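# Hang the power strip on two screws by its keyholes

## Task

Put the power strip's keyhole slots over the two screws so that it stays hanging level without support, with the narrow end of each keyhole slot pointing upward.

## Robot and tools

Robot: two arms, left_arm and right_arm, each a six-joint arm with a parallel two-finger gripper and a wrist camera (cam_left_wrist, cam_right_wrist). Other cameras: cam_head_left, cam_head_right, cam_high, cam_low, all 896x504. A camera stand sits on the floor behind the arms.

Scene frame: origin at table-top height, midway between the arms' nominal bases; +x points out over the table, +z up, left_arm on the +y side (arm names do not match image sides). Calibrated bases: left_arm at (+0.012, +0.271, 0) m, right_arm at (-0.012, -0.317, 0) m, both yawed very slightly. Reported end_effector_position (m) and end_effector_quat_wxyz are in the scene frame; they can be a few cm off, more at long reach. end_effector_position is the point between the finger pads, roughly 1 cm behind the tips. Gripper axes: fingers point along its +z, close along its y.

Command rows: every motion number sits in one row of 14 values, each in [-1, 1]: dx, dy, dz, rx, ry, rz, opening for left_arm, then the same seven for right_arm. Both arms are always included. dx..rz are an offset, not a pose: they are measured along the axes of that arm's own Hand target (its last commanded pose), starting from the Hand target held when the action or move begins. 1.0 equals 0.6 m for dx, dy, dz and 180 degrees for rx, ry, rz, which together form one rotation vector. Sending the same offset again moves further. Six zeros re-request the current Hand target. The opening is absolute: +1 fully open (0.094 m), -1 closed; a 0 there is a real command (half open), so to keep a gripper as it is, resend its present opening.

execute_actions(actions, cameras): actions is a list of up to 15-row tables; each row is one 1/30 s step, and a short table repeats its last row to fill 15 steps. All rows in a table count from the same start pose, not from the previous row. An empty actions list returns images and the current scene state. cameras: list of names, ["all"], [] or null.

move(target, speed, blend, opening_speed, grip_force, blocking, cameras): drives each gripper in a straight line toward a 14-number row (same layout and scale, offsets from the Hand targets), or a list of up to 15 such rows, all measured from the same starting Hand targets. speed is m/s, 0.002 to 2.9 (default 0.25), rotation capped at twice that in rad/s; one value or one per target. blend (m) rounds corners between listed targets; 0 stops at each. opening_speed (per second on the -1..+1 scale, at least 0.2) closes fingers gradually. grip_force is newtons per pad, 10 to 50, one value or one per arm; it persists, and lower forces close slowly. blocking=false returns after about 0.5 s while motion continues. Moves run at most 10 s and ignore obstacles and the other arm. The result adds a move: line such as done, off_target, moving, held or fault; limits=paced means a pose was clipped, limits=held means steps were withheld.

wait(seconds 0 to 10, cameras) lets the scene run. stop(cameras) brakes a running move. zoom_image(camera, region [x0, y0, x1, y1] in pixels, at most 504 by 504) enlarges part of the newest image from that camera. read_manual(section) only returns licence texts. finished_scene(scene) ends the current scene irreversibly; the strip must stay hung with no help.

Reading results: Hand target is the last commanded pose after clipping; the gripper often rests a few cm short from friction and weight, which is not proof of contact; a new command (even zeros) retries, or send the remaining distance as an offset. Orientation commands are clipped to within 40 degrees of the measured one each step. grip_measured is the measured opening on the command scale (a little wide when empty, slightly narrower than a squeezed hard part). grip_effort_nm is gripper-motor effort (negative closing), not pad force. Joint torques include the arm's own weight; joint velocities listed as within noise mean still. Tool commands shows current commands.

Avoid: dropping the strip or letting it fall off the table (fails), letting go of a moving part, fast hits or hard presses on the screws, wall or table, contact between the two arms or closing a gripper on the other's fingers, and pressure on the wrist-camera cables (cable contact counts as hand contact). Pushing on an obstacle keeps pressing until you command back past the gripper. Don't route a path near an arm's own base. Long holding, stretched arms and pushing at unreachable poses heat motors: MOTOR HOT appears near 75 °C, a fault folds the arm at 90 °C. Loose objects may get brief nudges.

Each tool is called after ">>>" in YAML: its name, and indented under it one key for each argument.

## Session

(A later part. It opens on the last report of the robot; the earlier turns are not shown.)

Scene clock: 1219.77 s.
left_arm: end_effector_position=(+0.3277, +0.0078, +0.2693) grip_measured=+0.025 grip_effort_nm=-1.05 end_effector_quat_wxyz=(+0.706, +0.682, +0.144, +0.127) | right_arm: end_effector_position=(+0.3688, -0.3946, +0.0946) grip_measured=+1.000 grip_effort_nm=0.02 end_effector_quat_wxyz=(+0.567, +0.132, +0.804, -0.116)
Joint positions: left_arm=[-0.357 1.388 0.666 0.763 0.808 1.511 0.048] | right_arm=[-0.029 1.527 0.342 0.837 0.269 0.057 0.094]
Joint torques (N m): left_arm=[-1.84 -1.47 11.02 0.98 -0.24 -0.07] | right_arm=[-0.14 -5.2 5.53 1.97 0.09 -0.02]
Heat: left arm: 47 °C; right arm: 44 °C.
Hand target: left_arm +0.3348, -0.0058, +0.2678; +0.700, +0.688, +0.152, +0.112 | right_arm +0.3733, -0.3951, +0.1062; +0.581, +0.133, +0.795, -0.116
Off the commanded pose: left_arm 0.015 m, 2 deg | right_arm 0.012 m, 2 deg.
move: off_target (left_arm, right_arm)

>>> move:
  target: [0.0,-0.03,0.0,0.01,0,0.005,-0.3,0,0,0,0,0,0,1]
  speed: 0.05
  cameras: ["cam_low","cam_head_left"]

>>> zoom_image:
  camera: "cam_low"
  region: [420, 140, 500, 220]

>>> zoom_image:
  camera: "cam_head_left"
  region: [370, 110, 490, 250]

Scene clock: 1226.10 s.
left_arm: end_effector_position=(+0.3277, +0.0075, +0.2665) grip_measured=+0.025 grip_effort_nm=-1.05 end_effector_quat_wxyz=(+0.702, +0.687, +0.129, +0.137) | right_arm: end_effector_position=(+0.3688, -0.3946, +0.0946) grip_measured=+1.000 grip_effort_nm=0.02 end_effector_quat_wxyz=(+0.567, +0.132, +0.804, -0.116)
Joint positions: left_arm=[-0.354 1.397 0.666 0.767 0.82 1.553 0.048] | right_arm=[-0.029 1.527 0.342 0.837 0.269 0.057 0.094]
Joint torques (N m): left_arm=[-2.22 -1.21 8.57 0.89 -0.4 0.03] | right_arm=[-0.1 -5.2 5.44 1.97 0.08 0.03]
Heat: left arm: 47 °C; right arm: 44 °C.
Hand target: left_arm +0.3339, -0.0063, +0.2499; +0.689, +0.700, +0.149, +0.115 | right_arm +0.3733, -0.3951, +0.1062; +0.581, +0.133, +0.795, -0.116
Off the commanded pose: left_arm 0.022 m, 4 deg | right_arm 0.012 m, 2 deg.
move: off_target (left_arm, right_arm)
Images, in order (width x height): cam_head_left 896x504, cam_low 896x504.

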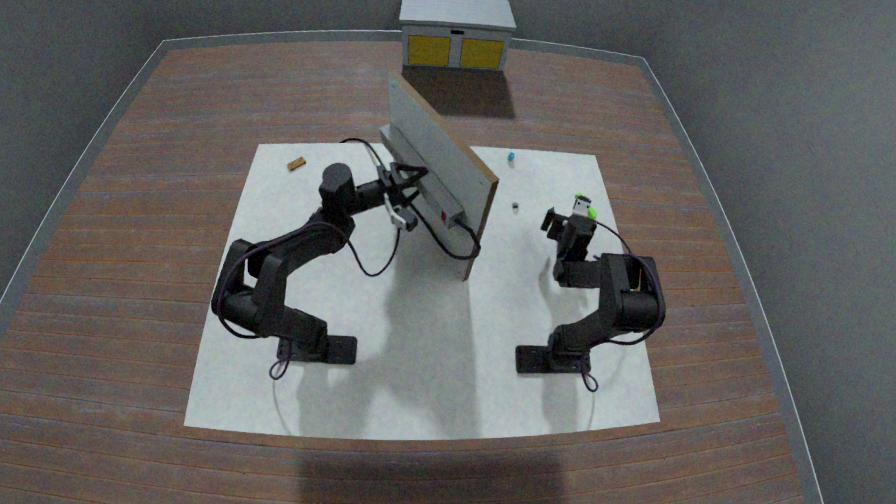

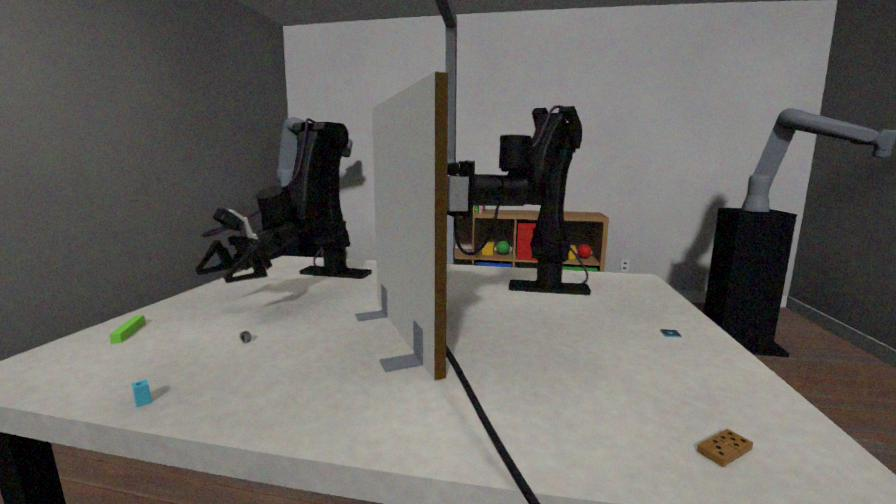

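Scaled by 6.300.

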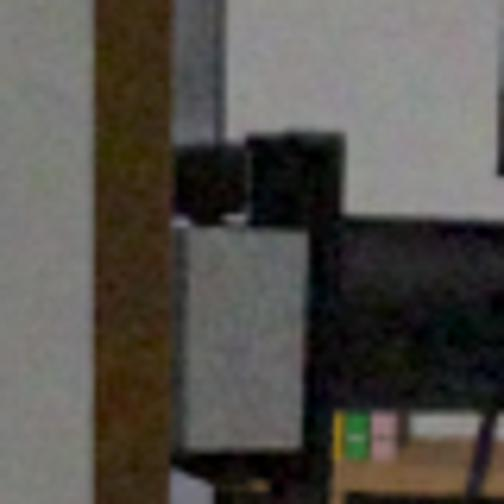

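Scaled by 3.600.

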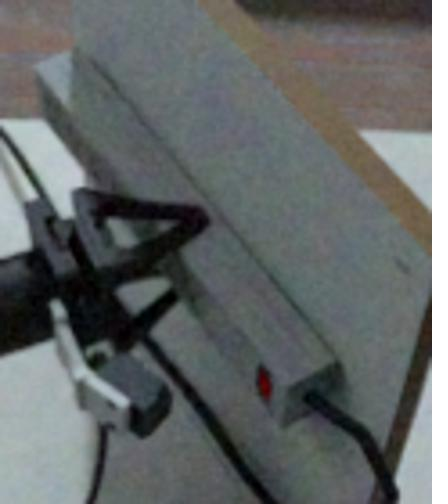

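>>> move:
  target: [0.0,-0.02,0.0,0.005,0,0.0,-0.3,0,0,0,0,0,0,1]
  speed: 0.05

>>> move:
  target: [0.0,-0.02,0.0,0.005,0,0.0,-0.3,0,0,0,0,0,0,1]
  speed: 0.05
  cameras: ["cam_low","cam_head_left"]

>>> zoom_image:
  camera: "cam_low"
  region: [420, 140, 500, 220]

>>> zoom_image:
  camera: "cam_head_left"
  region: [370, 110, 490, 250]

Scene clock: 1231.83 s.
left_arm: end_effector_position=(+0.3278, +0.0074, +0.2663) grip_measured=+0.025 grip_effort_nm=-1.05 end_effector_quat_wxyz=(+0.703, +0.686, +0.122, +0.139) | right_arm: end_effector_position=(+0.3688, -0.3946, +0.0946) grip_measured=+1.000 grip_effort_nm=0.02 end_effector_quat_wxyz=(+0.567, +0.132, +0.804, -0.116)
Joint positions: left_arm=[-0.351 1.405 0.666 0.781 0.83 1.56 0.048] | right_arm=[-0.029 1.527 0.342 0.837 0.269 0.057 0.094]
Joint torques (N m): left_arm=[-2.44 -1.1 6.76 0.83 -0.47 0.15] | right_arm=[-0.08 -5.14 5.45 1.97 0.07 0.01]
Heat: left arm: 46 °C; right arm: 44 °C.
Hand target: left_arm +0.3333, -0.0062, +0.2379; +0.683, +0.706, +0.150, +0.114 | right_arm +0.3733, -0.3951, +0.1062; +0.581, +0.133, +0.795, -0.116
Off the commanded pose: left_arm 0.032 m, 5 deg | right_arm 0.012 m, 2 deg.
move: off_target (left_arm, right_arm)

Scene clock: 1232.90 s.
left_arm: end_effector_position=(+0.3279, +0.0074, +0.2607) grip_measured=+0.025 grip_effort_nm=-1.05 end_effector_quat_wxyz=(+0.702, +0.687, +0.106, +0.155) | right_arm: end_effector_position=(+0.3688, -0.3946, +0.0946) grip_measured=+1.000 grip_effort_nm=0.02 end_effector_quat_wxyz=(+0.567, +0.132, +0.804, -0.116)
Joint positions: left_arm=[-0.351 1.423 0.647 0.826 0.83 1.598 0.048] | right_arm=[-0.029 1.527 0.342 0.837 0.269 0.057 0.094]
Joint torques (N m): left_arm=[-2.39 -1.33 6.08 0.53 -0.5 -0.12] | right_arm=[-0.1 -5.14 5.31 2 0.09 -0.01]
Heat: left arm: 46 °C; right arm: 44 °C.
Hand target: left_arm +0.3326, -0.0059, +0.2259; +0.678, +0.711, +0.151, +0.113 | right_arm +0.3733, -0.3951, +0.1062; +0.581, +0.133, +0.795, -0.116
Off the commanded pose: left_arm 0.038 m, 8 deg | right_arm 0.012 m, 2 deg.
move: off_target (left_arm, right_arm)
Images, in order (width x height): cam_head_left 896x504, cam_low 896x504.

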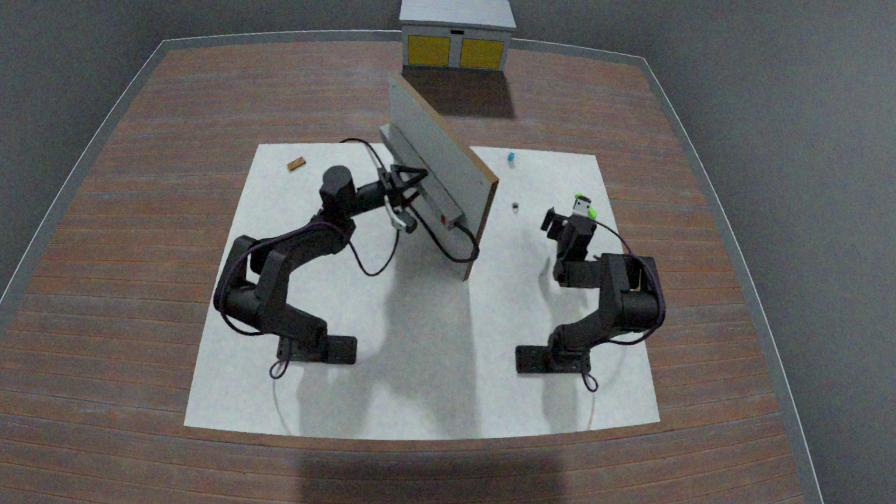

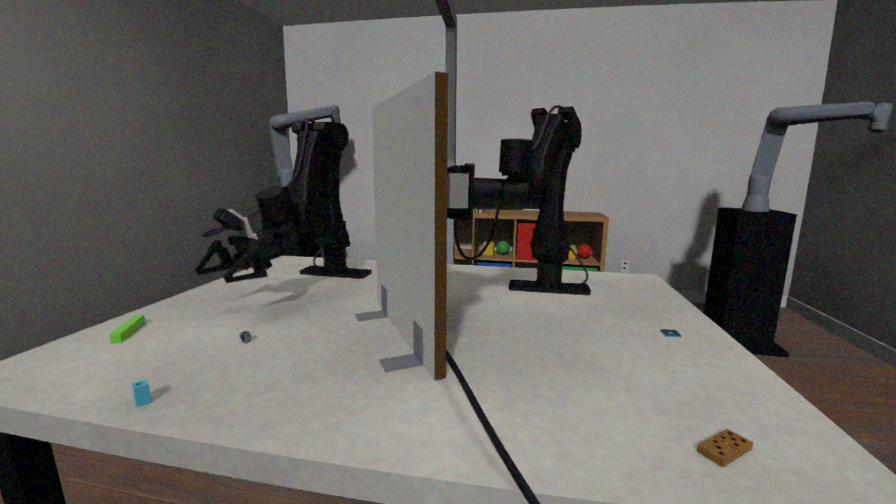

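Scaled by 6.300.

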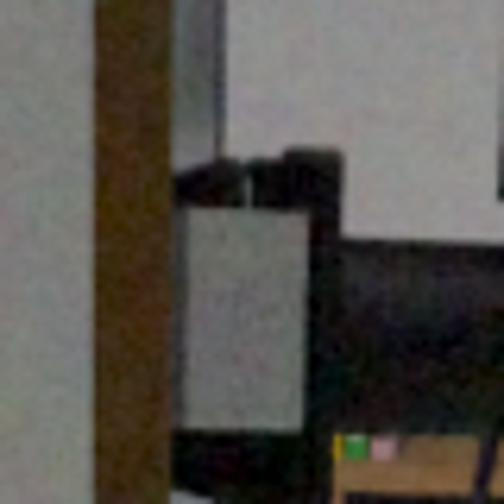

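Scaled by 3.600.

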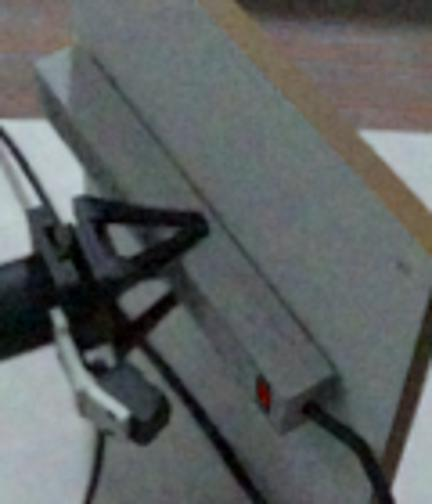

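>>> move:
  target: [0.0,0.06,-0.03,-0.01,0.022,-0.012,-0.3,0,0,0,0,0,0,1]
  speed: 0.08
  cameras: ["cam_low"]

>>> zoom_image:
  camera: "cam_low"
  region: [420, 140, 500, 220]

Scene clock: 1243.13 s.
left_arm: end_effector_position=(+0.3270, +0.0116, +0.2519) grip_measured=+0.025 grip_effort_nm=-1.05 end_effector_quat_wxyz=(+0.684, +0.699, +0.165, +0.128) | right_arm: end_effector_position=(+0.3688, -0.3946, +0.0946) grip_measured=+1.000 grip_effort_nm=0.02 end_effector_quat_wxyz=(+0.567, +0.132, +0.804, -0.116)
Joint positions: left_arm=[-0.359 1.365 0.644 0.678 0.777 1.554 0.048] | right_arm=[-0.029 1.527 0.342 0.837 0.269 0.057 0.094]
Joint torques (N m): left_arm=[-0.98 -6.27 8.58 0.96 -0.5 -0.45] | right_arm=[-0.01 -5.05 5.44 1.98 0.13 -0.01]
Heat: left arm: 46 °C; right arm: 44 °C.
Hand target: left_arm +0.3283, +0.0095, +0.2628; +0.685, +0.693, +0.186, +0.127 | right_arm +0.3733, -0.3951, +0.1062; +0.581, +0.133, +0.795, -0.116
Off the commanded pose: left_arm 0.011 m, 2 deg | right_arm 0.012 m, 2 deg.
move: off_target (left_arm, right_arm)
Images, in order (width x height): cam_low 896x504.

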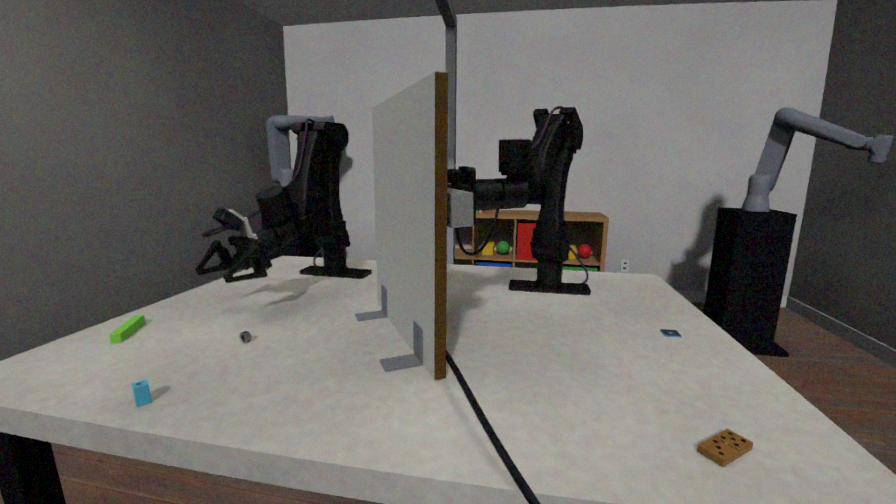

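Scaled by 6.300.

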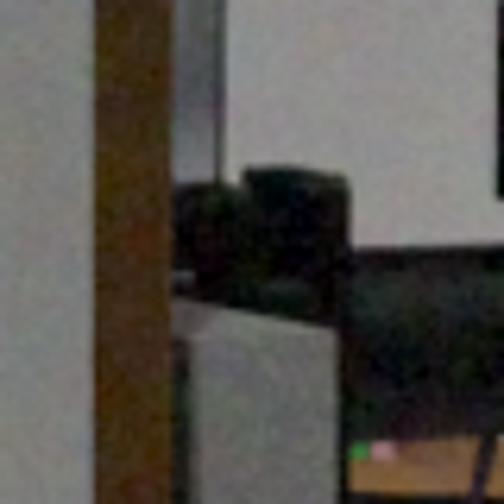

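>>> move:
  target: [-0.008,0.042,-0.005,0.0,0.007,0.006,-0.3,0,0,0,0,0,0,1]
  speed: 0.08
  cameras: ["cam_low"]

>>> zoom_image:
  camera: "cam_low"
  region: [420, 140, 500, 220]

Scene clock: 1250.17 s.
left_arm: end_effector_position=(+0.3243, +0.0153, +0.2516) grip_measured=+0.025 grip_effort_nm=-1.05 end_effector_quat_wxyz=(+0.664, +0.710, +0.200, +0.123) | right_arm: end_effector_position=(+0.3688, -0.3946, +0.0946) grip_measured=+1.000 grip_effort_nm=0.02 end_effector_quat_wxyz=(+0.567, +0.132, +0.804, -0.116)
Joint positions: left_arm=[-0.373 1.297 0.662 0.517 0.718 1.558 0.048] | right_arm=[-0.029 1.527 0.342 0.837 0.269 0.057 0.094]
Joint torques (N m): left_arm=[-1.09 -6.58 12 1.33 -0.19 -0.27] | right_arm=[-0.06 -5.16 5.39 1.94 0.1 0.01]
Heat: left arm: 46 °C; right arm: 44 °C.
Hand target: left_arm +0.3247, +0.0103, +0.2884; +0.682, +0.693, +0.186, +0.141 | right_arm +0.3733, -0.3951, +0.1062; +0.581, +0.133, +0.795, -0.116
Off the commanded pose: left_arm 0.037 m, 4 deg | right_arm 0.012 m, 2 deg.
move: off_target (left_arm, right_arm)
Images, in order (width x height): cam_low 896x504.

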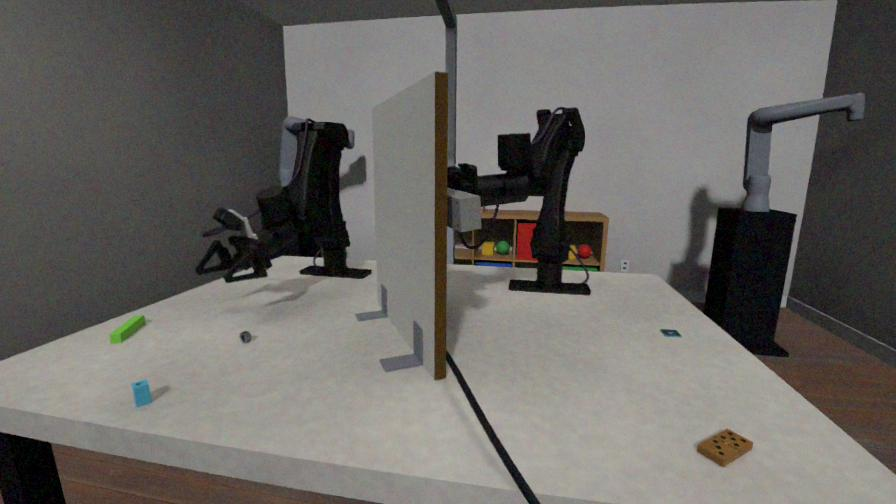

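Scaled by 6.300.

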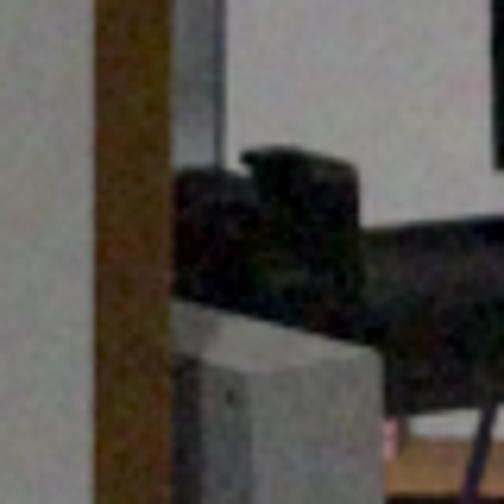

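>>> move:
  target: [0.0,0.0,0.0,-0.035,0.0,0.0,-0.3,0,0,0,0,0,0,1]
  speed: 0.08
  cameras: ["cam_low","cam_head_left"]

>>> zoom_image:
  camera: "cam_low"
  region: [420, 140, 500, 220]

Scene clock: 1258.47 s.
left_arm: end_effector_position=(+0.3254, +0.0148, +0.2651) grip_measured=+0.025 grip_effort_nm=-1.05 end_effector_quat_wxyz=(+0.691, +0.685, +0.186, +0.141) | right_arm: end_effector_position=(+0.3688, -0.3946, +0.0946) grip_measured=+1.000 grip_effort_nm=0.02 end_effector_quat_wxyz=(+0.567, +0.132, +0.804, -0.116)
Joint positions: left_arm=[-0.376 1.311 0.633 0.669 0.71 1.513 0.048] | right_arm=[-0.029 1.527 0.342 0.837 0.269 0.057 0.094]
Joint torques (N m): left_arm=[-1.05 -4.08 7.34 2.5 -0.28 -0.75] | right_arm=[-0.1 -5.09 5.41 1.96 0.06 0.03]
Heat: left arm: 47 °C; right arm: 44 °C.
Hand target: left_arm +0.3248, +0.0103, +0.2884; +0.719, +0.655, +0.178, +0.151 | right_arm +0.3733, -0.3951, +0.1062; +0.581, +0.133, +0.795, -0.116
Off the commanded pose: left_arm 0.024 m, 5 deg | right_arm 0.012 m, 2 deg.
move: off_target (left_arm, right_arm)
Images, in order (width x height): cam_head_left 896x504, cam_low 896x504.

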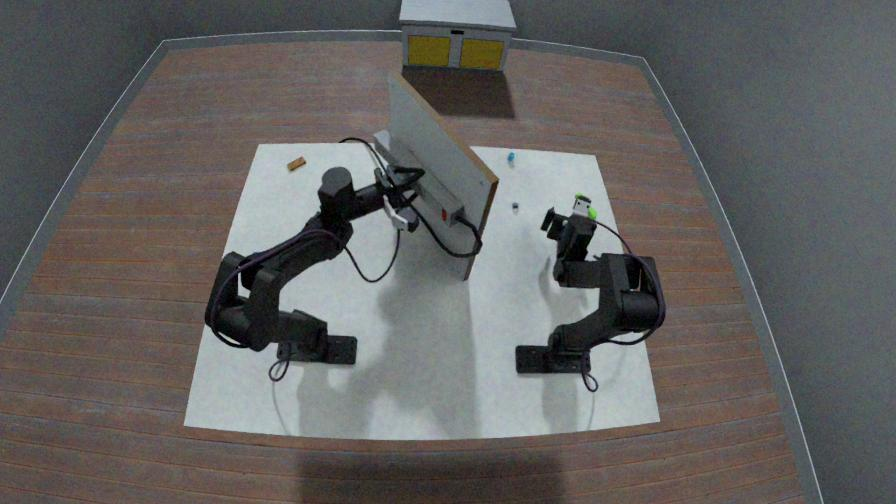

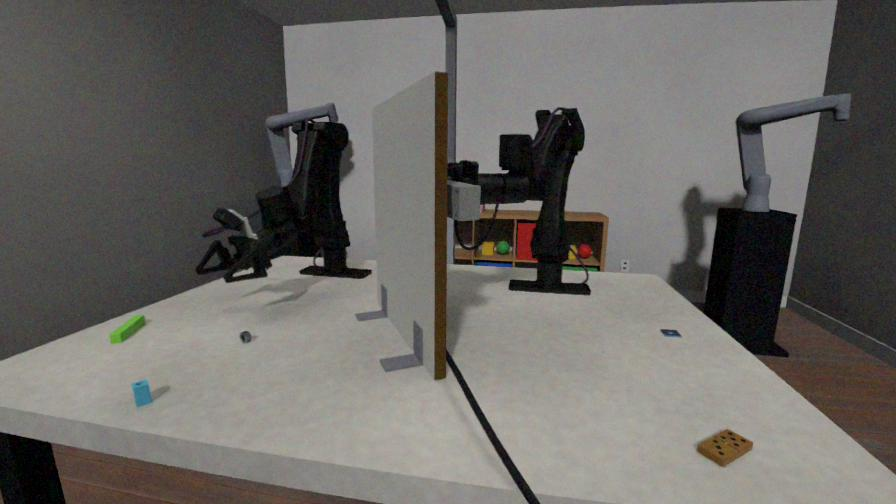

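Scaled by 6.300.

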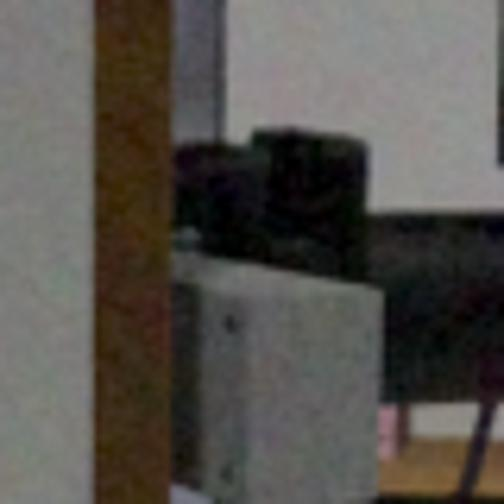

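>>> wait:
  seconds: 0.1
  cameras: ["cam_left_wrist"]

Scene clock: 1271.47 s.
left_arm: end_effector_position=(+0.3254, +0.0148, +0.2652) grip_measured=+0.025 grip_effort_nm=-1.05 end_effector_quat_wxyz=(+0.691, +0.685, +0.186, +0.141) | right_arm: end_effector_position=(+0.3688, -0.3946, +0.0946) grip_measured=+1.000 grip_effort_nm=0.02 end_effector_quat_wxyz=(+0.567, +0.132, +0.804, -0.116)
Joint positions: left_arm=[-0.376 1.311 0.633 0.67 0.71 1.513 0.048] | right_arm=[-0.029 1.527 0.342 0.837 0.269 0.057 0.094]
Joint torques (N m): left_arm=[-1.16 -4.11 7.36 2.52 -0.29 -0.73] | right_arm=[0.01 -5.16 5.6 2 0.11 -0.01]
Heat: left arm: 47 °C; right arm: 44 °C.
Hand target: left_arm +0.3248, +0.0103, +0.2884; +0.719, +0.655, +0.178, +0.151 | right_arm +0.3733, -0.3951, +0.1062; +0.581, +0.133, +0.795, -0.116
Tool commands: left_gripper/opening=-0.3 right_gripper/opening=+1.0
Off the commanded pose: left_arm 0.024 m, 5 deg | right_arm 0.012 m, 2 deg.
wait: 0.10 s; at rest from the start
Images, in order (width x height): cam_left_wrist 896x504.

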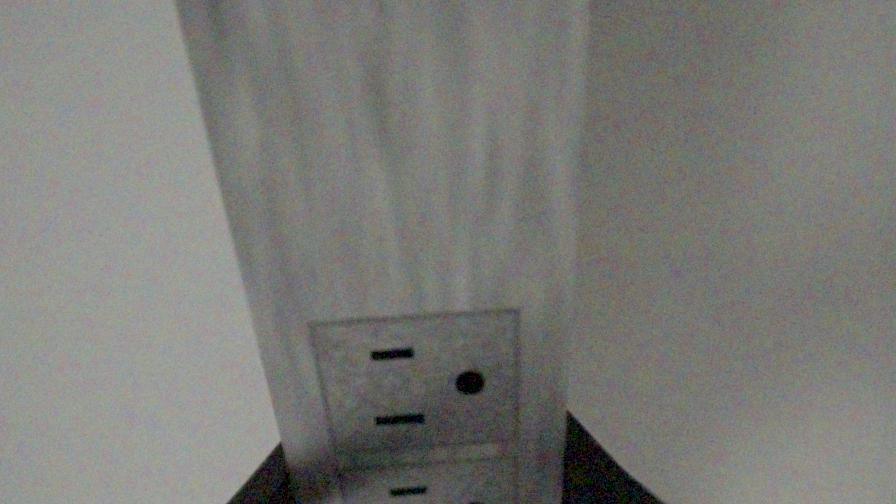

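>>> move:
  target:
    - [0.0,-0.02,-0.012,0.0,-0.028,0.0,-0.3,0,0,0,0,0,0,1]
    - [0.0,-0.085,-0.01,0.005,-0.028,0.003,-0.3,0,0,0,0,0,0,1]
    - [0.0,-0.085,0.03,0.005,-0.028,0.003,-0.3,0,0,0,0,0,0,1]
  speed: 0.08
  blend: 0.004
  cameras: ["cam_low","cam_left_wrist"]

>>> zoom_image:
  camera: "cam_low"
  region: [420, 170, 500, 250]

Scene clock: 1284.40 s.
left_arm: end_effector_position=(+0.3261, +0.0013, +0.2032) grip_measured=+0.025 grip_effort_nm=-1.05 end_effector_quat_wxyz=(+0.690, +0.694, +0.177, +0.102) | right_arm: end_effector_position=(+0.3688, -0.3946, +0.0946) grip_measured=+1.000 grip_effort_nm=0.02 end_effector_quat_wxyz=(+0.567, +0.132, +0.804, -0.116)
Joint positions: left_arm=[-0.386 1.535 0.546 0.952 0.77 1.493 0.048] | right_arm=[-0.029 1.527 0.342 0.837 0.269 0.057 0.094]
Joint torques (N m): left_arm=[-1.42 -4.7 10.43 2.29 -0.12 -0.35] | right_arm=[-0.02 -5.09 5.46 1.95 0.1 0]
Heat: left arm: 47 °C; right arm: 44 °C.
Hand target: left_arm +0.3321, -0.0106, +0.2391; +0.720, +0.667, +0.145, +0.124 | right_arm +0.3733, -0.3951, +0.1062; +0.581, +0.133, +0.795, -0.116
Off the commanded pose: left_arm 0.038 m, 6 deg | right_arm 0.012 m, 2 deg.
move: off_target (left_arm, right_arm)
Images, in order (width x height): cam_low 896x504, cam_left_wrist 896x504.

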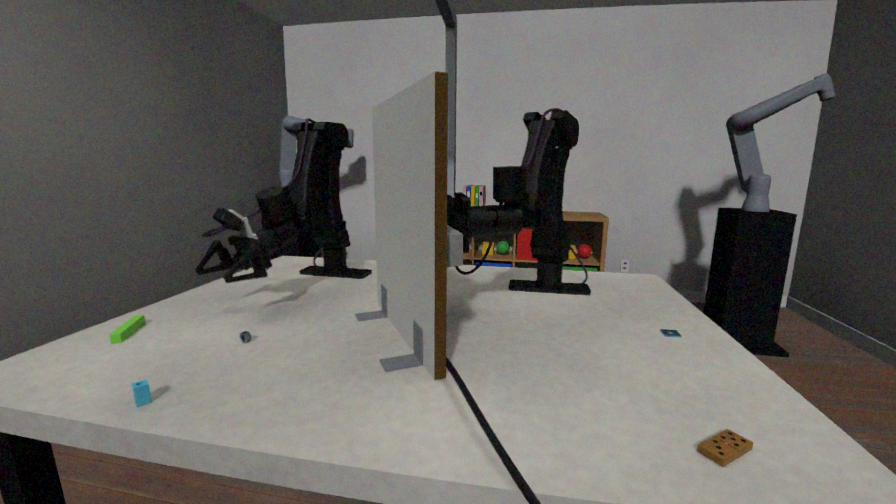

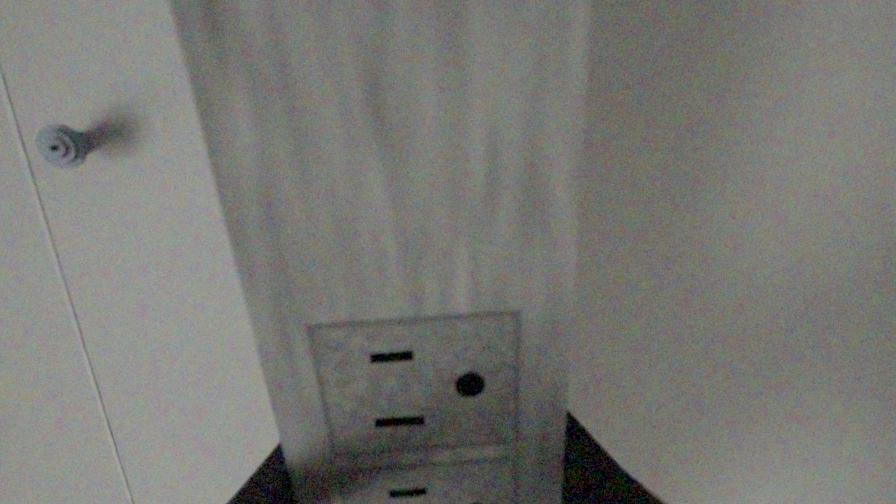

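Scaled by 6.300.

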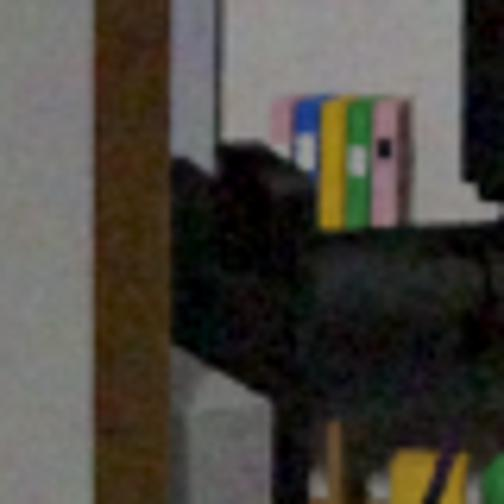

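>>> move:
  target:
    - [0.0,0.0,-0.015,0.0,0,0.0,-0.3,0,0,0,0,0,0,1]
    - [0.002,0.05,-0.012,0.0,0,0.022,-0.3,0,0,0,0,0,0,1]
  speed: 0.06
  blend: 0.004
  cameras: ["cam_low","cam_left_wrist"]

>>> zoom_image:
  camera: "cam_low"
  region: [420, 160, 500, 240]

Scene clock: 1301.20 s.
left_arm: end_effector_position=(+0.3297, +0.0021, +0.2331) grip_measured=+0.025 grip_effort_nm=-1.05 end_effector_quat_wxyz=(+0.698, +0.688, +0.145, +0.134) | right_arm: end_effector_position=(+0.3688, -0.3946, +0.0946) grip_measured=+1.000 grip_effort_nm=0.02 end_effector_quat_wxyz=(+0.567, +0.132, +0.804, -0.116)
Joint positions: left_arm=[-0.379 1.481 0.597 0.9 0.777 1.541 0.048] | right_arm=[-0.029 1.527 0.342 0.837 0.269 0.057 0.094]
Joint torques (N m): left_arm=[0.12 -7.73 10.99 1.25 0.09 -0.15] | right_arm=[-0.03 -5.11 5.35 1.97 0.09 0]
Heat: left arm: 46 °C; right arm: 44 °C.
Hand target: left_arm +0.3310, -0.0011, +0.2684; +0.715, +0.672, +0.122, +0.149 | right_arm +0.3733, -0.3951, +0.1062; +0.581, +0.133, +0.795, -0.116
Off the commanded pose: left_arm 0.036 m, 4 deg | right_arm 0.012 m, 2 deg.
move: off_target (left_arm, right_arm); blend cut to 0.0034 m at target 1
Images, in order (width x height): cam_low 896x504, cam_left_wrist 896x504.

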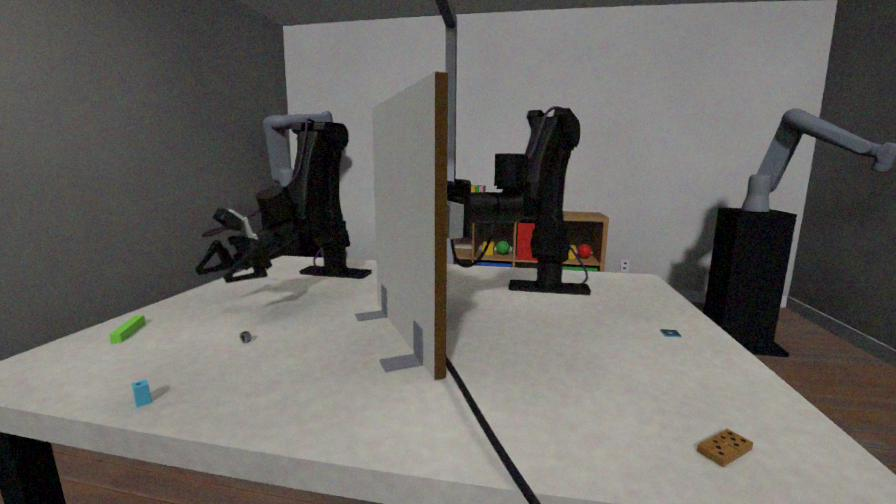

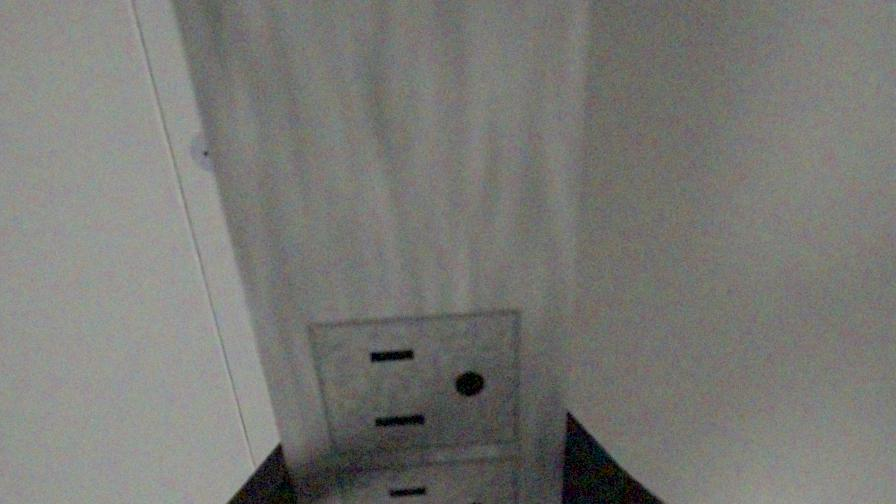

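Scaled by 6.300.

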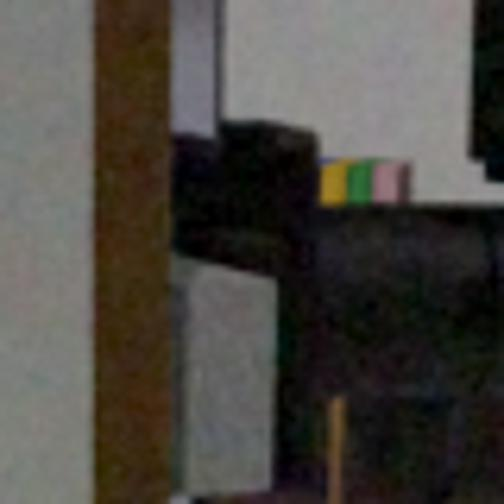

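>>> move:
  target: [0.0,0.022,-0.002,0.004,0,0.0,-0.3,0,0,0,0,0,0,1]
  speed: 0.05

>>> move:
  target: [0.0,0.015,0.0,0.0,0,0.0,-0.3,0,0,0,0,0,0,1]
  speed: 0.05
  cameras: ["cam_low","cam_left_wrist"]

>>> zoom_image:
  camera: "cam_low"
  region: [420, 160, 500, 240]

Scene clock: 1308.00 s.
left_arm: end_effector_position=(+0.3297, +0.0024, +0.2449) grip_measured=+0.025 grip_effort_nm=-1.05 end_effector_quat_wxyz=(+0.693, +0.693, +0.143, +0.135) | right_arm: end_effector_position=(+0.3688, -0.3946, +0.0946) grip_measured=+1.000 grip_effort_nm=0.02 end_effector_quat_wxyz=(+0.567, +0.132, +0.804, -0.116)
Joint positions: left_arm=[-0.377 1.437 0.633 0.8 0.78 1.563 0.048] | right_arm=[-0.029 1.527 0.342 0.837 0.269 0.057 0.094]
Joint torques (N m): left_arm=[0.24 -7.79 11.26 1.27 0.12 -0.26] | right_arm=[0.02 -5.15 5.35 1.99 0.08 0]
Heat: left arm: 47 °C; right arm: 44 °C.
Hand target: left_arm +0.3298, +0.0007, +0.2815; +0.711, +0.676, +0.123, +0.148 | right_arm +0.3733, -0.3951, +0.1062; +0.581, +0.133, +0.795, -0.116
Off the commanded pose: left_arm 0.037 m, 4 deg | right_arm 0.012 m, 2 deg.
move: off_target (left_arm, right_arm)

Scene clock: 1309.07 s.
left_arm: end_effector_position=(+0.3290, +0.0030, +0.2444) grip_measured=+0.025 grip_effort_nm=-1.05 end_effector_quat_wxyz=(+0.687, +0.700, +0.149, +0.129) | right_arm: end_effector_position=(+0.3688, -0.3946, +0.0946) grip_measured=+1.000 grip_effort_nm=0.02 end_effector_quat_wxyz=(+0.567, +0.132, +0.804, -0.116)
Joint positions: left_arm=[-0.376 1.42 0.646 0.74 0.782 1.57 0.048] | right_arm=[-0.029 1.527 0.342 0.837 0.269 0.057 0.094]
Joint torques (N m): left_arm=[0.28 -8.13 12.05 1.43 0.12 -0.35] | right_arm=[-0.06 -5.01 5.45 1.98 0.1 0]
Heat: left arm: 47 °C; right arm: 44 °C.
Hand target: left_arm +0.3295, +0.0011, +0.2905; +0.711, +0.676, +0.123, +0.148 | right_arm +0.3733, -0.3951, +0.1062; +0.581, +0.133, +0.795, -0.116
Off the commanded pose: left_arm 0.046 m, 5 deg | right_arm 0.012 m, 2 deg.
move: off_target (left_arm, right_arm)
Images, in order (width x height): cam_low 896x504, cam_left_wrist 896x504.

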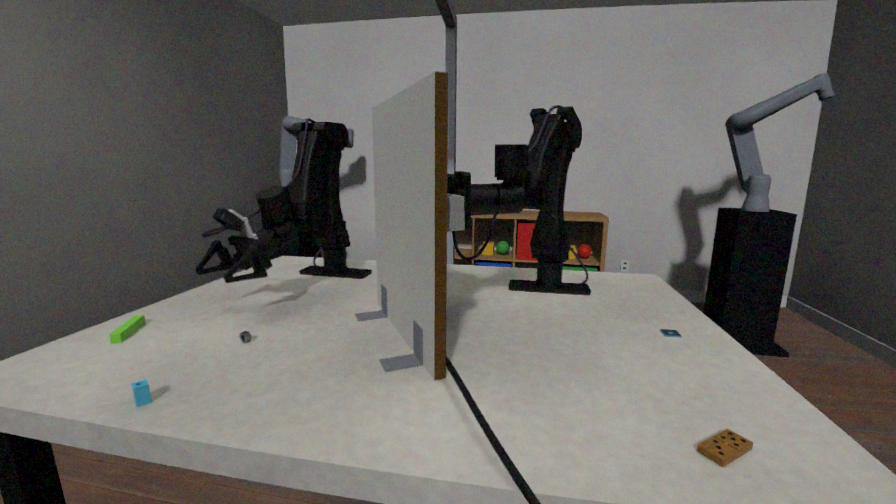

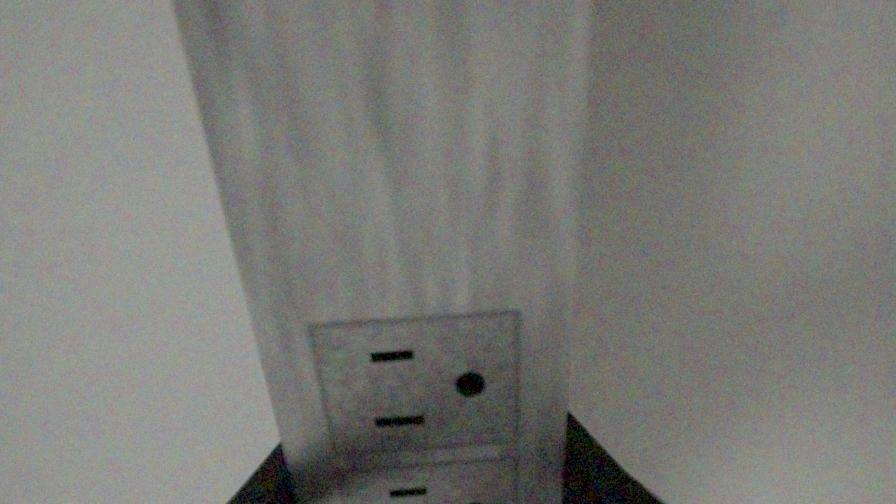

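Scaled by 6.300.

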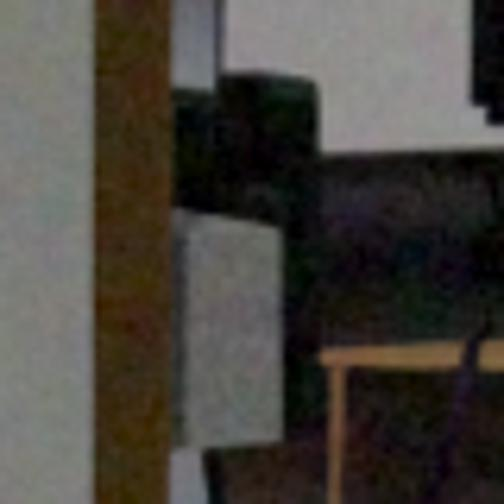

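>>> move:
  target: [0.0,0.005,-0.03,-0.004,0,0.0,-0.3,0,0,0,0,0,0,1]
  speed: 0.06
  cameras: ["cam_low"]

>>> zoom_image:
  camera: "cam_low"
  region: [420, 140, 500, 220]

Scene clock: 1319.97 s.
left_arm: end_effector_position=(+0.3286, +0.0083, +0.2469) grip_measured=+0.025 grip_effort_nm=-1.05 end_effector_quat_wxyz=(+0.685, +0.701, +0.151, +0.130) | right_arm: end_effector_position=(+0.3688, -0.3946, +0.0946) grip_measured=+1.000 grip_effort_nm=0.02 end_effector_quat_wxyz=(+0.567, +0.132, +0.804, -0.116)
Joint positions: left_arm=[-0.36 1.398 0.646 0.712 0.792 1.575 0.048] | right_arm=[-0.029 1.527 0.342 0.837 0.269 0.057 0.094]
Joint torques (N m): left_arm=[1.81 -9.62 9.02 1.88 0.56 -0.53] | right_arm=[-0.1 -5.05 5.41 1.98 0.09 0.03]
Heat: left arm: 48 °C; right arm: 44 °C.
Hand target: left_arm +0.3226, +0.0178, +0.2925; +0.715, +0.672, +0.122, +0.149 | right_arm +0.3733, -0.3951, +0.1062; +0.581, +0.133, +0.795, -0.116
Off the commanded pose: left_arm 0.047 m, 6 deg | right_arm 0.012 m, 2 deg.
move: off_target (left_arm, right_arm)
Images, in order (width x height): cam_low 896x504.

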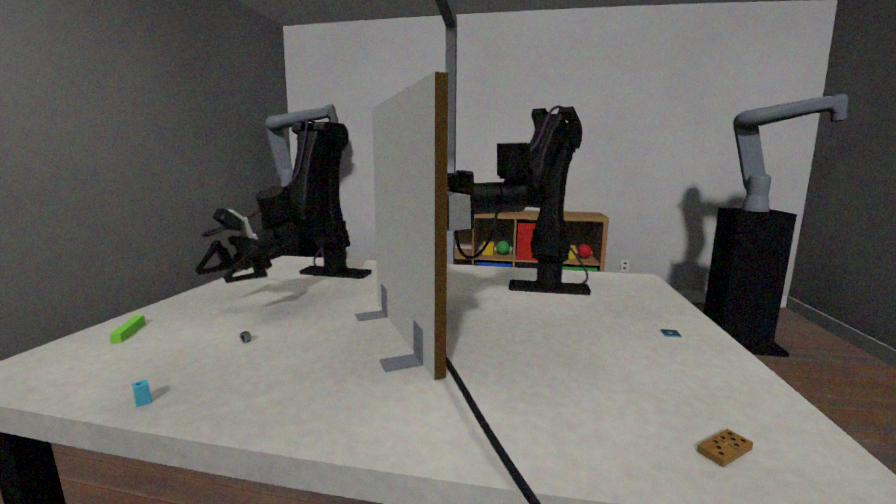

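Scaled by 6.300.

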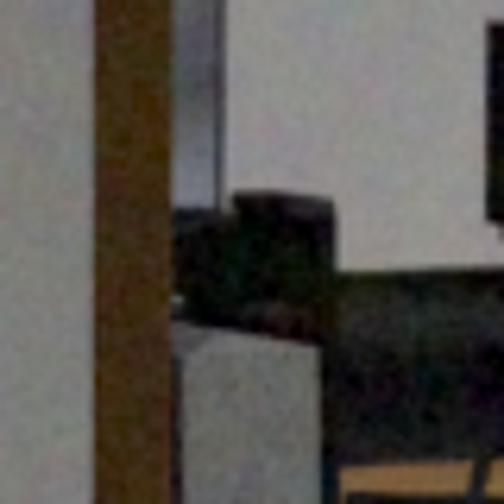

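>>> move:
  target:
    - [0.0,-0.025,0.0,0.0,0,0.0,-0.3,0,0,0,0,0,0,1]
    - [0.0,-0.025,-0.02,0.0,0,0.0,-0.3,0,0,0,0,0,0,1]
  speed: 0.06

Scene clock: 1325.63 s.
left_arm: end_effector_position=(+0.3342, +0.0308, +0.2471) grip_measured=+0.025 grip_effort_nm=-1.05 end_effector_quat_wxyz=(+0.686, +0.694, +0.161, +0.146) | right_arm: end_effector_position=(+0.3688, -0.3946, +0.0946) grip_measured=+1.000 grip_effort_nm=0.02 end_effector_quat_wxyz=(+0.567, +0.132, +0.804, -0.116)
Joint positions: left_arm=[-0.29 1.375 0.612 0.741 0.825 1.569 0.048] | right_arm=[-0.029 1.527 0.342 0.837 0.269 0.057 0.094]
Joint torques (N m): left_arm=[0.01 -7.35 6.64 2.32 0.61 -0.53] | right_arm=[-0.01 -5.14 5.46 1.98 0.11 0]
Heat: left arm: 47 °C; right arm: 44 °C.
Hand target: left_arm +0.3188, +0.0281, +0.2768; +0.715, +0.672, +0.122, +0.149 | right_arm +0.3733, -0.3951, +0.1062; +0.581, +0.133, +0.795, -0.116
Off the commanded pose: left_arm 0.034 m, 6 deg | right_arm 0.012 m, 2 deg.
move: off_target (left_arm, right_arm)

>>> move:
  target: [-0.036,0.055,0.0,0.0,-0.014,-0.003,-0.3,0,0,0,0,0,0,1]
  speed: 0.08
  cameras: ["cam_low"]

>>> zoom_image:
  camera: "cam_low"
  region: [420, 140, 500, 220]

Scene clock: 1331.77 s.
left_arm: end_effector_position=(+0.3116, +0.0305, +0.2766) grip_measured=+0.025 grip_effort_nm=-1.05 end_effector_quat_wxyz=(+0.698, +0.686, +0.139, +0.148) | right_arm: end_effector_position=(+0.3688, -0.3946, +0.0946) grip_measured=+1.000 grip_effort_nm=0.02 end_effector_quat_wxyz=(+0.567, +0.132, +0.804, -0.116)
Joint positions: left_arm=[-0.305 1.253 0.612 0.67 0.839 1.557 0.048] | right_arm=[-0.029 1.527 0.342 0.837 0.269 0.057 0.094]
Joint torques (N m): left_arm=[-1.14 -6.48 11.25 1.25 0.56 -0.57] | right_arm=[-0.01 -5.24 5.48 1.98 0.08 0.02]
Heat: left arm: 47 °C; right arm: 44 °C.
Hand target: left_arm +0.2972, +0.0217, +0.3091; +0.719, +0.674, +0.109, +0.131 | right_arm +0.3733, -0.3951, +0.1062; +0.581, +0.133, +0.795, -0.116
Off the commanded pose: left_arm 0.037 m, 5 deg | right_arm 0.012 m, 2 deg.
move: off_target (left_arm, right_arm)
Images, in order (width x height): cam_low 896x504.

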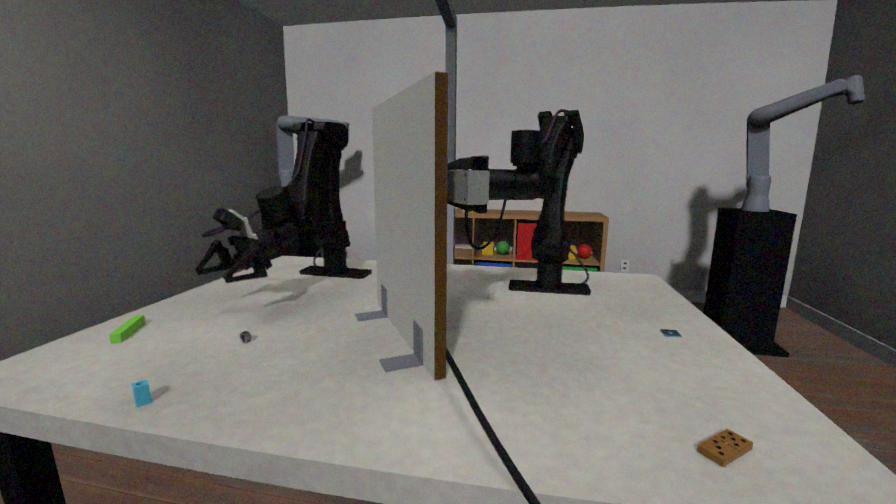

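Scaled by 6.300.

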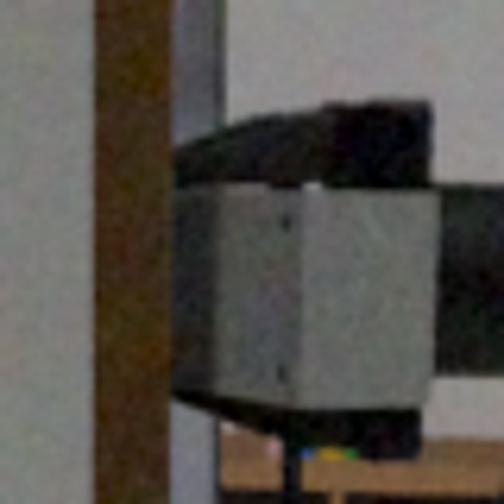

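>>> move:
  target: [0.004,0.004,0.042,0.0,0,-0.002,-0.3,0,0,0,0,0,0,1]
  speed: 0.06
  cameras: ["cam_low","cam_left_wrist"]

>>> zoom_image:
  camera: "cam_low"
  region: [420, 140, 500, 220]

Scene clock: 1339.77 s.
left_arm: end_effector_position=(+0.3131, +0.0087, +0.2898) grip_measured=+0.025 grip_effort_nm=-1.05 end_effector_quat_wxyz=(+0.705, +0.684, +0.124, +0.144) | right_arm: end_effector_position=(+0.3688, -0.3946, +0.0946) grip_measured=+1.000 grip_effort_nm=0.02 end_effector_quat_wxyz=(+0.567, +0.132, +0.804, -0.116)
Joint positions: left_arm=[-0.373 1.293 0.678 0.664 0.798 1.557 0.048] | right_arm=[-0.029 1.527 0.342 0.837 0.269 0.057 0.094]
Joint torques (N m): left_arm=[-1.32 -4.16 11.54 1.29 0.16 -0.53] | right_arm=[-0.13 -4.98 5.45 1.99 0.08 0]
Heat: left arm: 48 °C; right arm: 44 °C.
Hand target: left_arm +0.3077, -0.0010, +0.3132; +0.719, +0.674, +0.111, +0.128 | right_arm +0.3733, -0.3951, +0.1062; +0.581, +0.133, +0.795, -0.116
Off the commanded pose: left_arm 0.026 m, 3 deg | right_arm 0.012 m, 2 deg.
move: off_target (left_arm, right_arm)
Images, in order (width x height): cam_low 896x504, cam_left_wrist 896x504.

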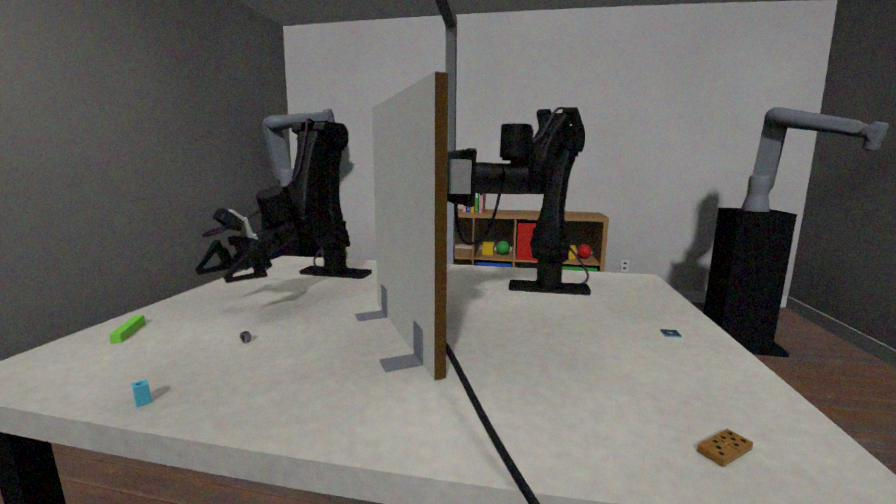

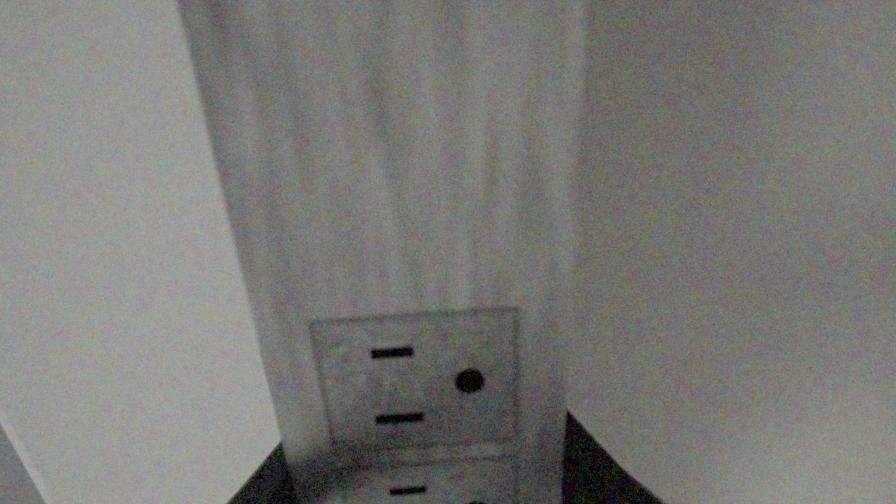

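Scaled by 6.300.

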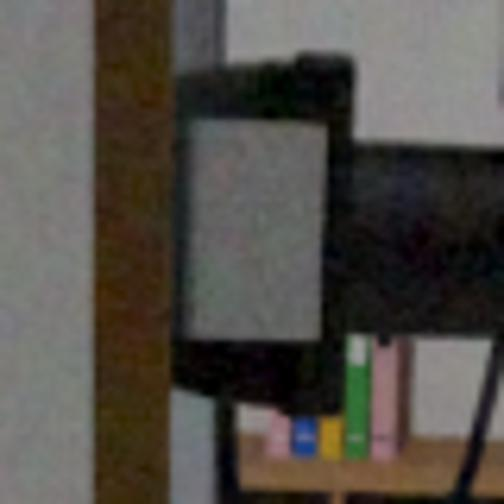

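>>> move:
  target: [0.021,-0.034,-0.004,0.0,0,-0.016,-0.3,0,0,0,0,0,0,1]
  speed: 0.06
  cameras: ["cam_low"]

>>> zoom_image:
  camera: "cam_low"
  region: [420, 140, 500, 220]

Scene clock: 1346.30 s.
left_arm: end_effector_position=(+0.3256, +0.0093, +0.2659) grip_measured=+0.025 grip_effort_nm=-1.05 end_effector_quat_wxyz=(+0.694, +0.693, +0.160, +0.114) | right_arm: end_effector_position=(+0.3688, -0.3946, +0.0946) grip_measured=+1.000 grip_effort_nm=0.02 end_effector_quat_wxyz=(+0.567, +0.132, +0.804, -0.116)
Joint positions: left_arm=[-0.356 1.359 0.678 0.664 0.808 1.517 0.048] | right_arm=[-0.029 1.527 0.342 0.837 0.269 0.057 0.094]
Joint torques (N m): left_arm=[0.03 -4.3 8.96 2.31 0.55 -0.61] | right_arm=[-0.09 -5.18 5.42 1.96 0.07 0]
Heat: left arm: 49 °C; right arm: 44 °C.
Hand target: left_arm +0.3195, +0.0043, +0.2929; +0.722, +0.671, +0.128, +0.110 | right_arm +0.3733, -0.3951, +0.1062; +0.581, +0.133, +0.795, -0.116
Off the commanded pose: left_arm 0.028 m, 6 deg | right_arm 0.012 m, 2 deg.
move: off_target (left_arm, right_arm)
Images, in order (width x height): cam_low 896x504.

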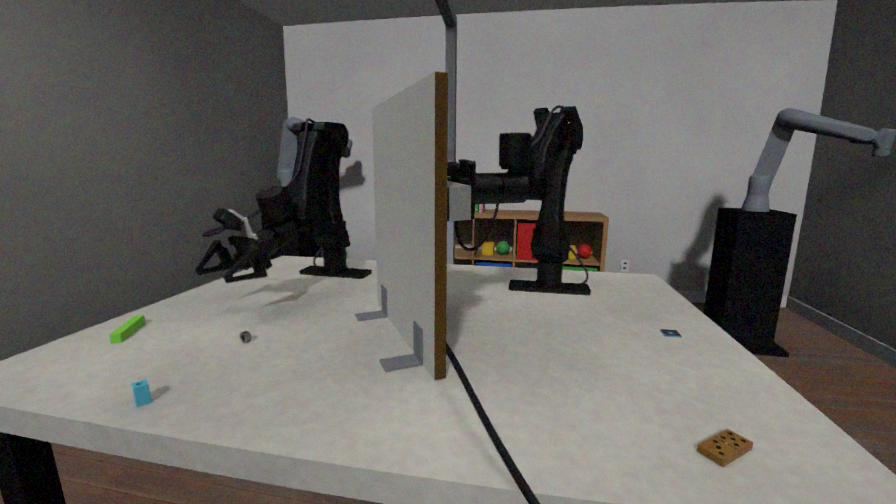

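Scaled by 6.300.

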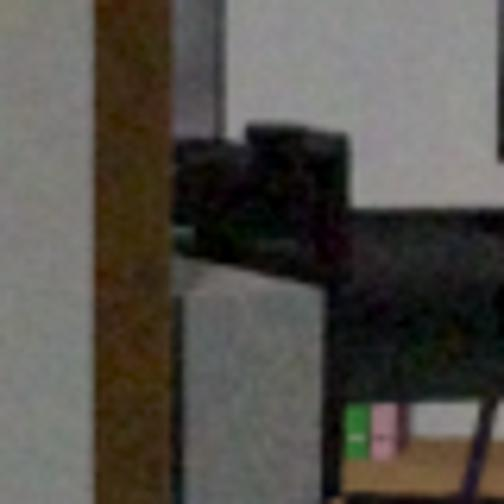

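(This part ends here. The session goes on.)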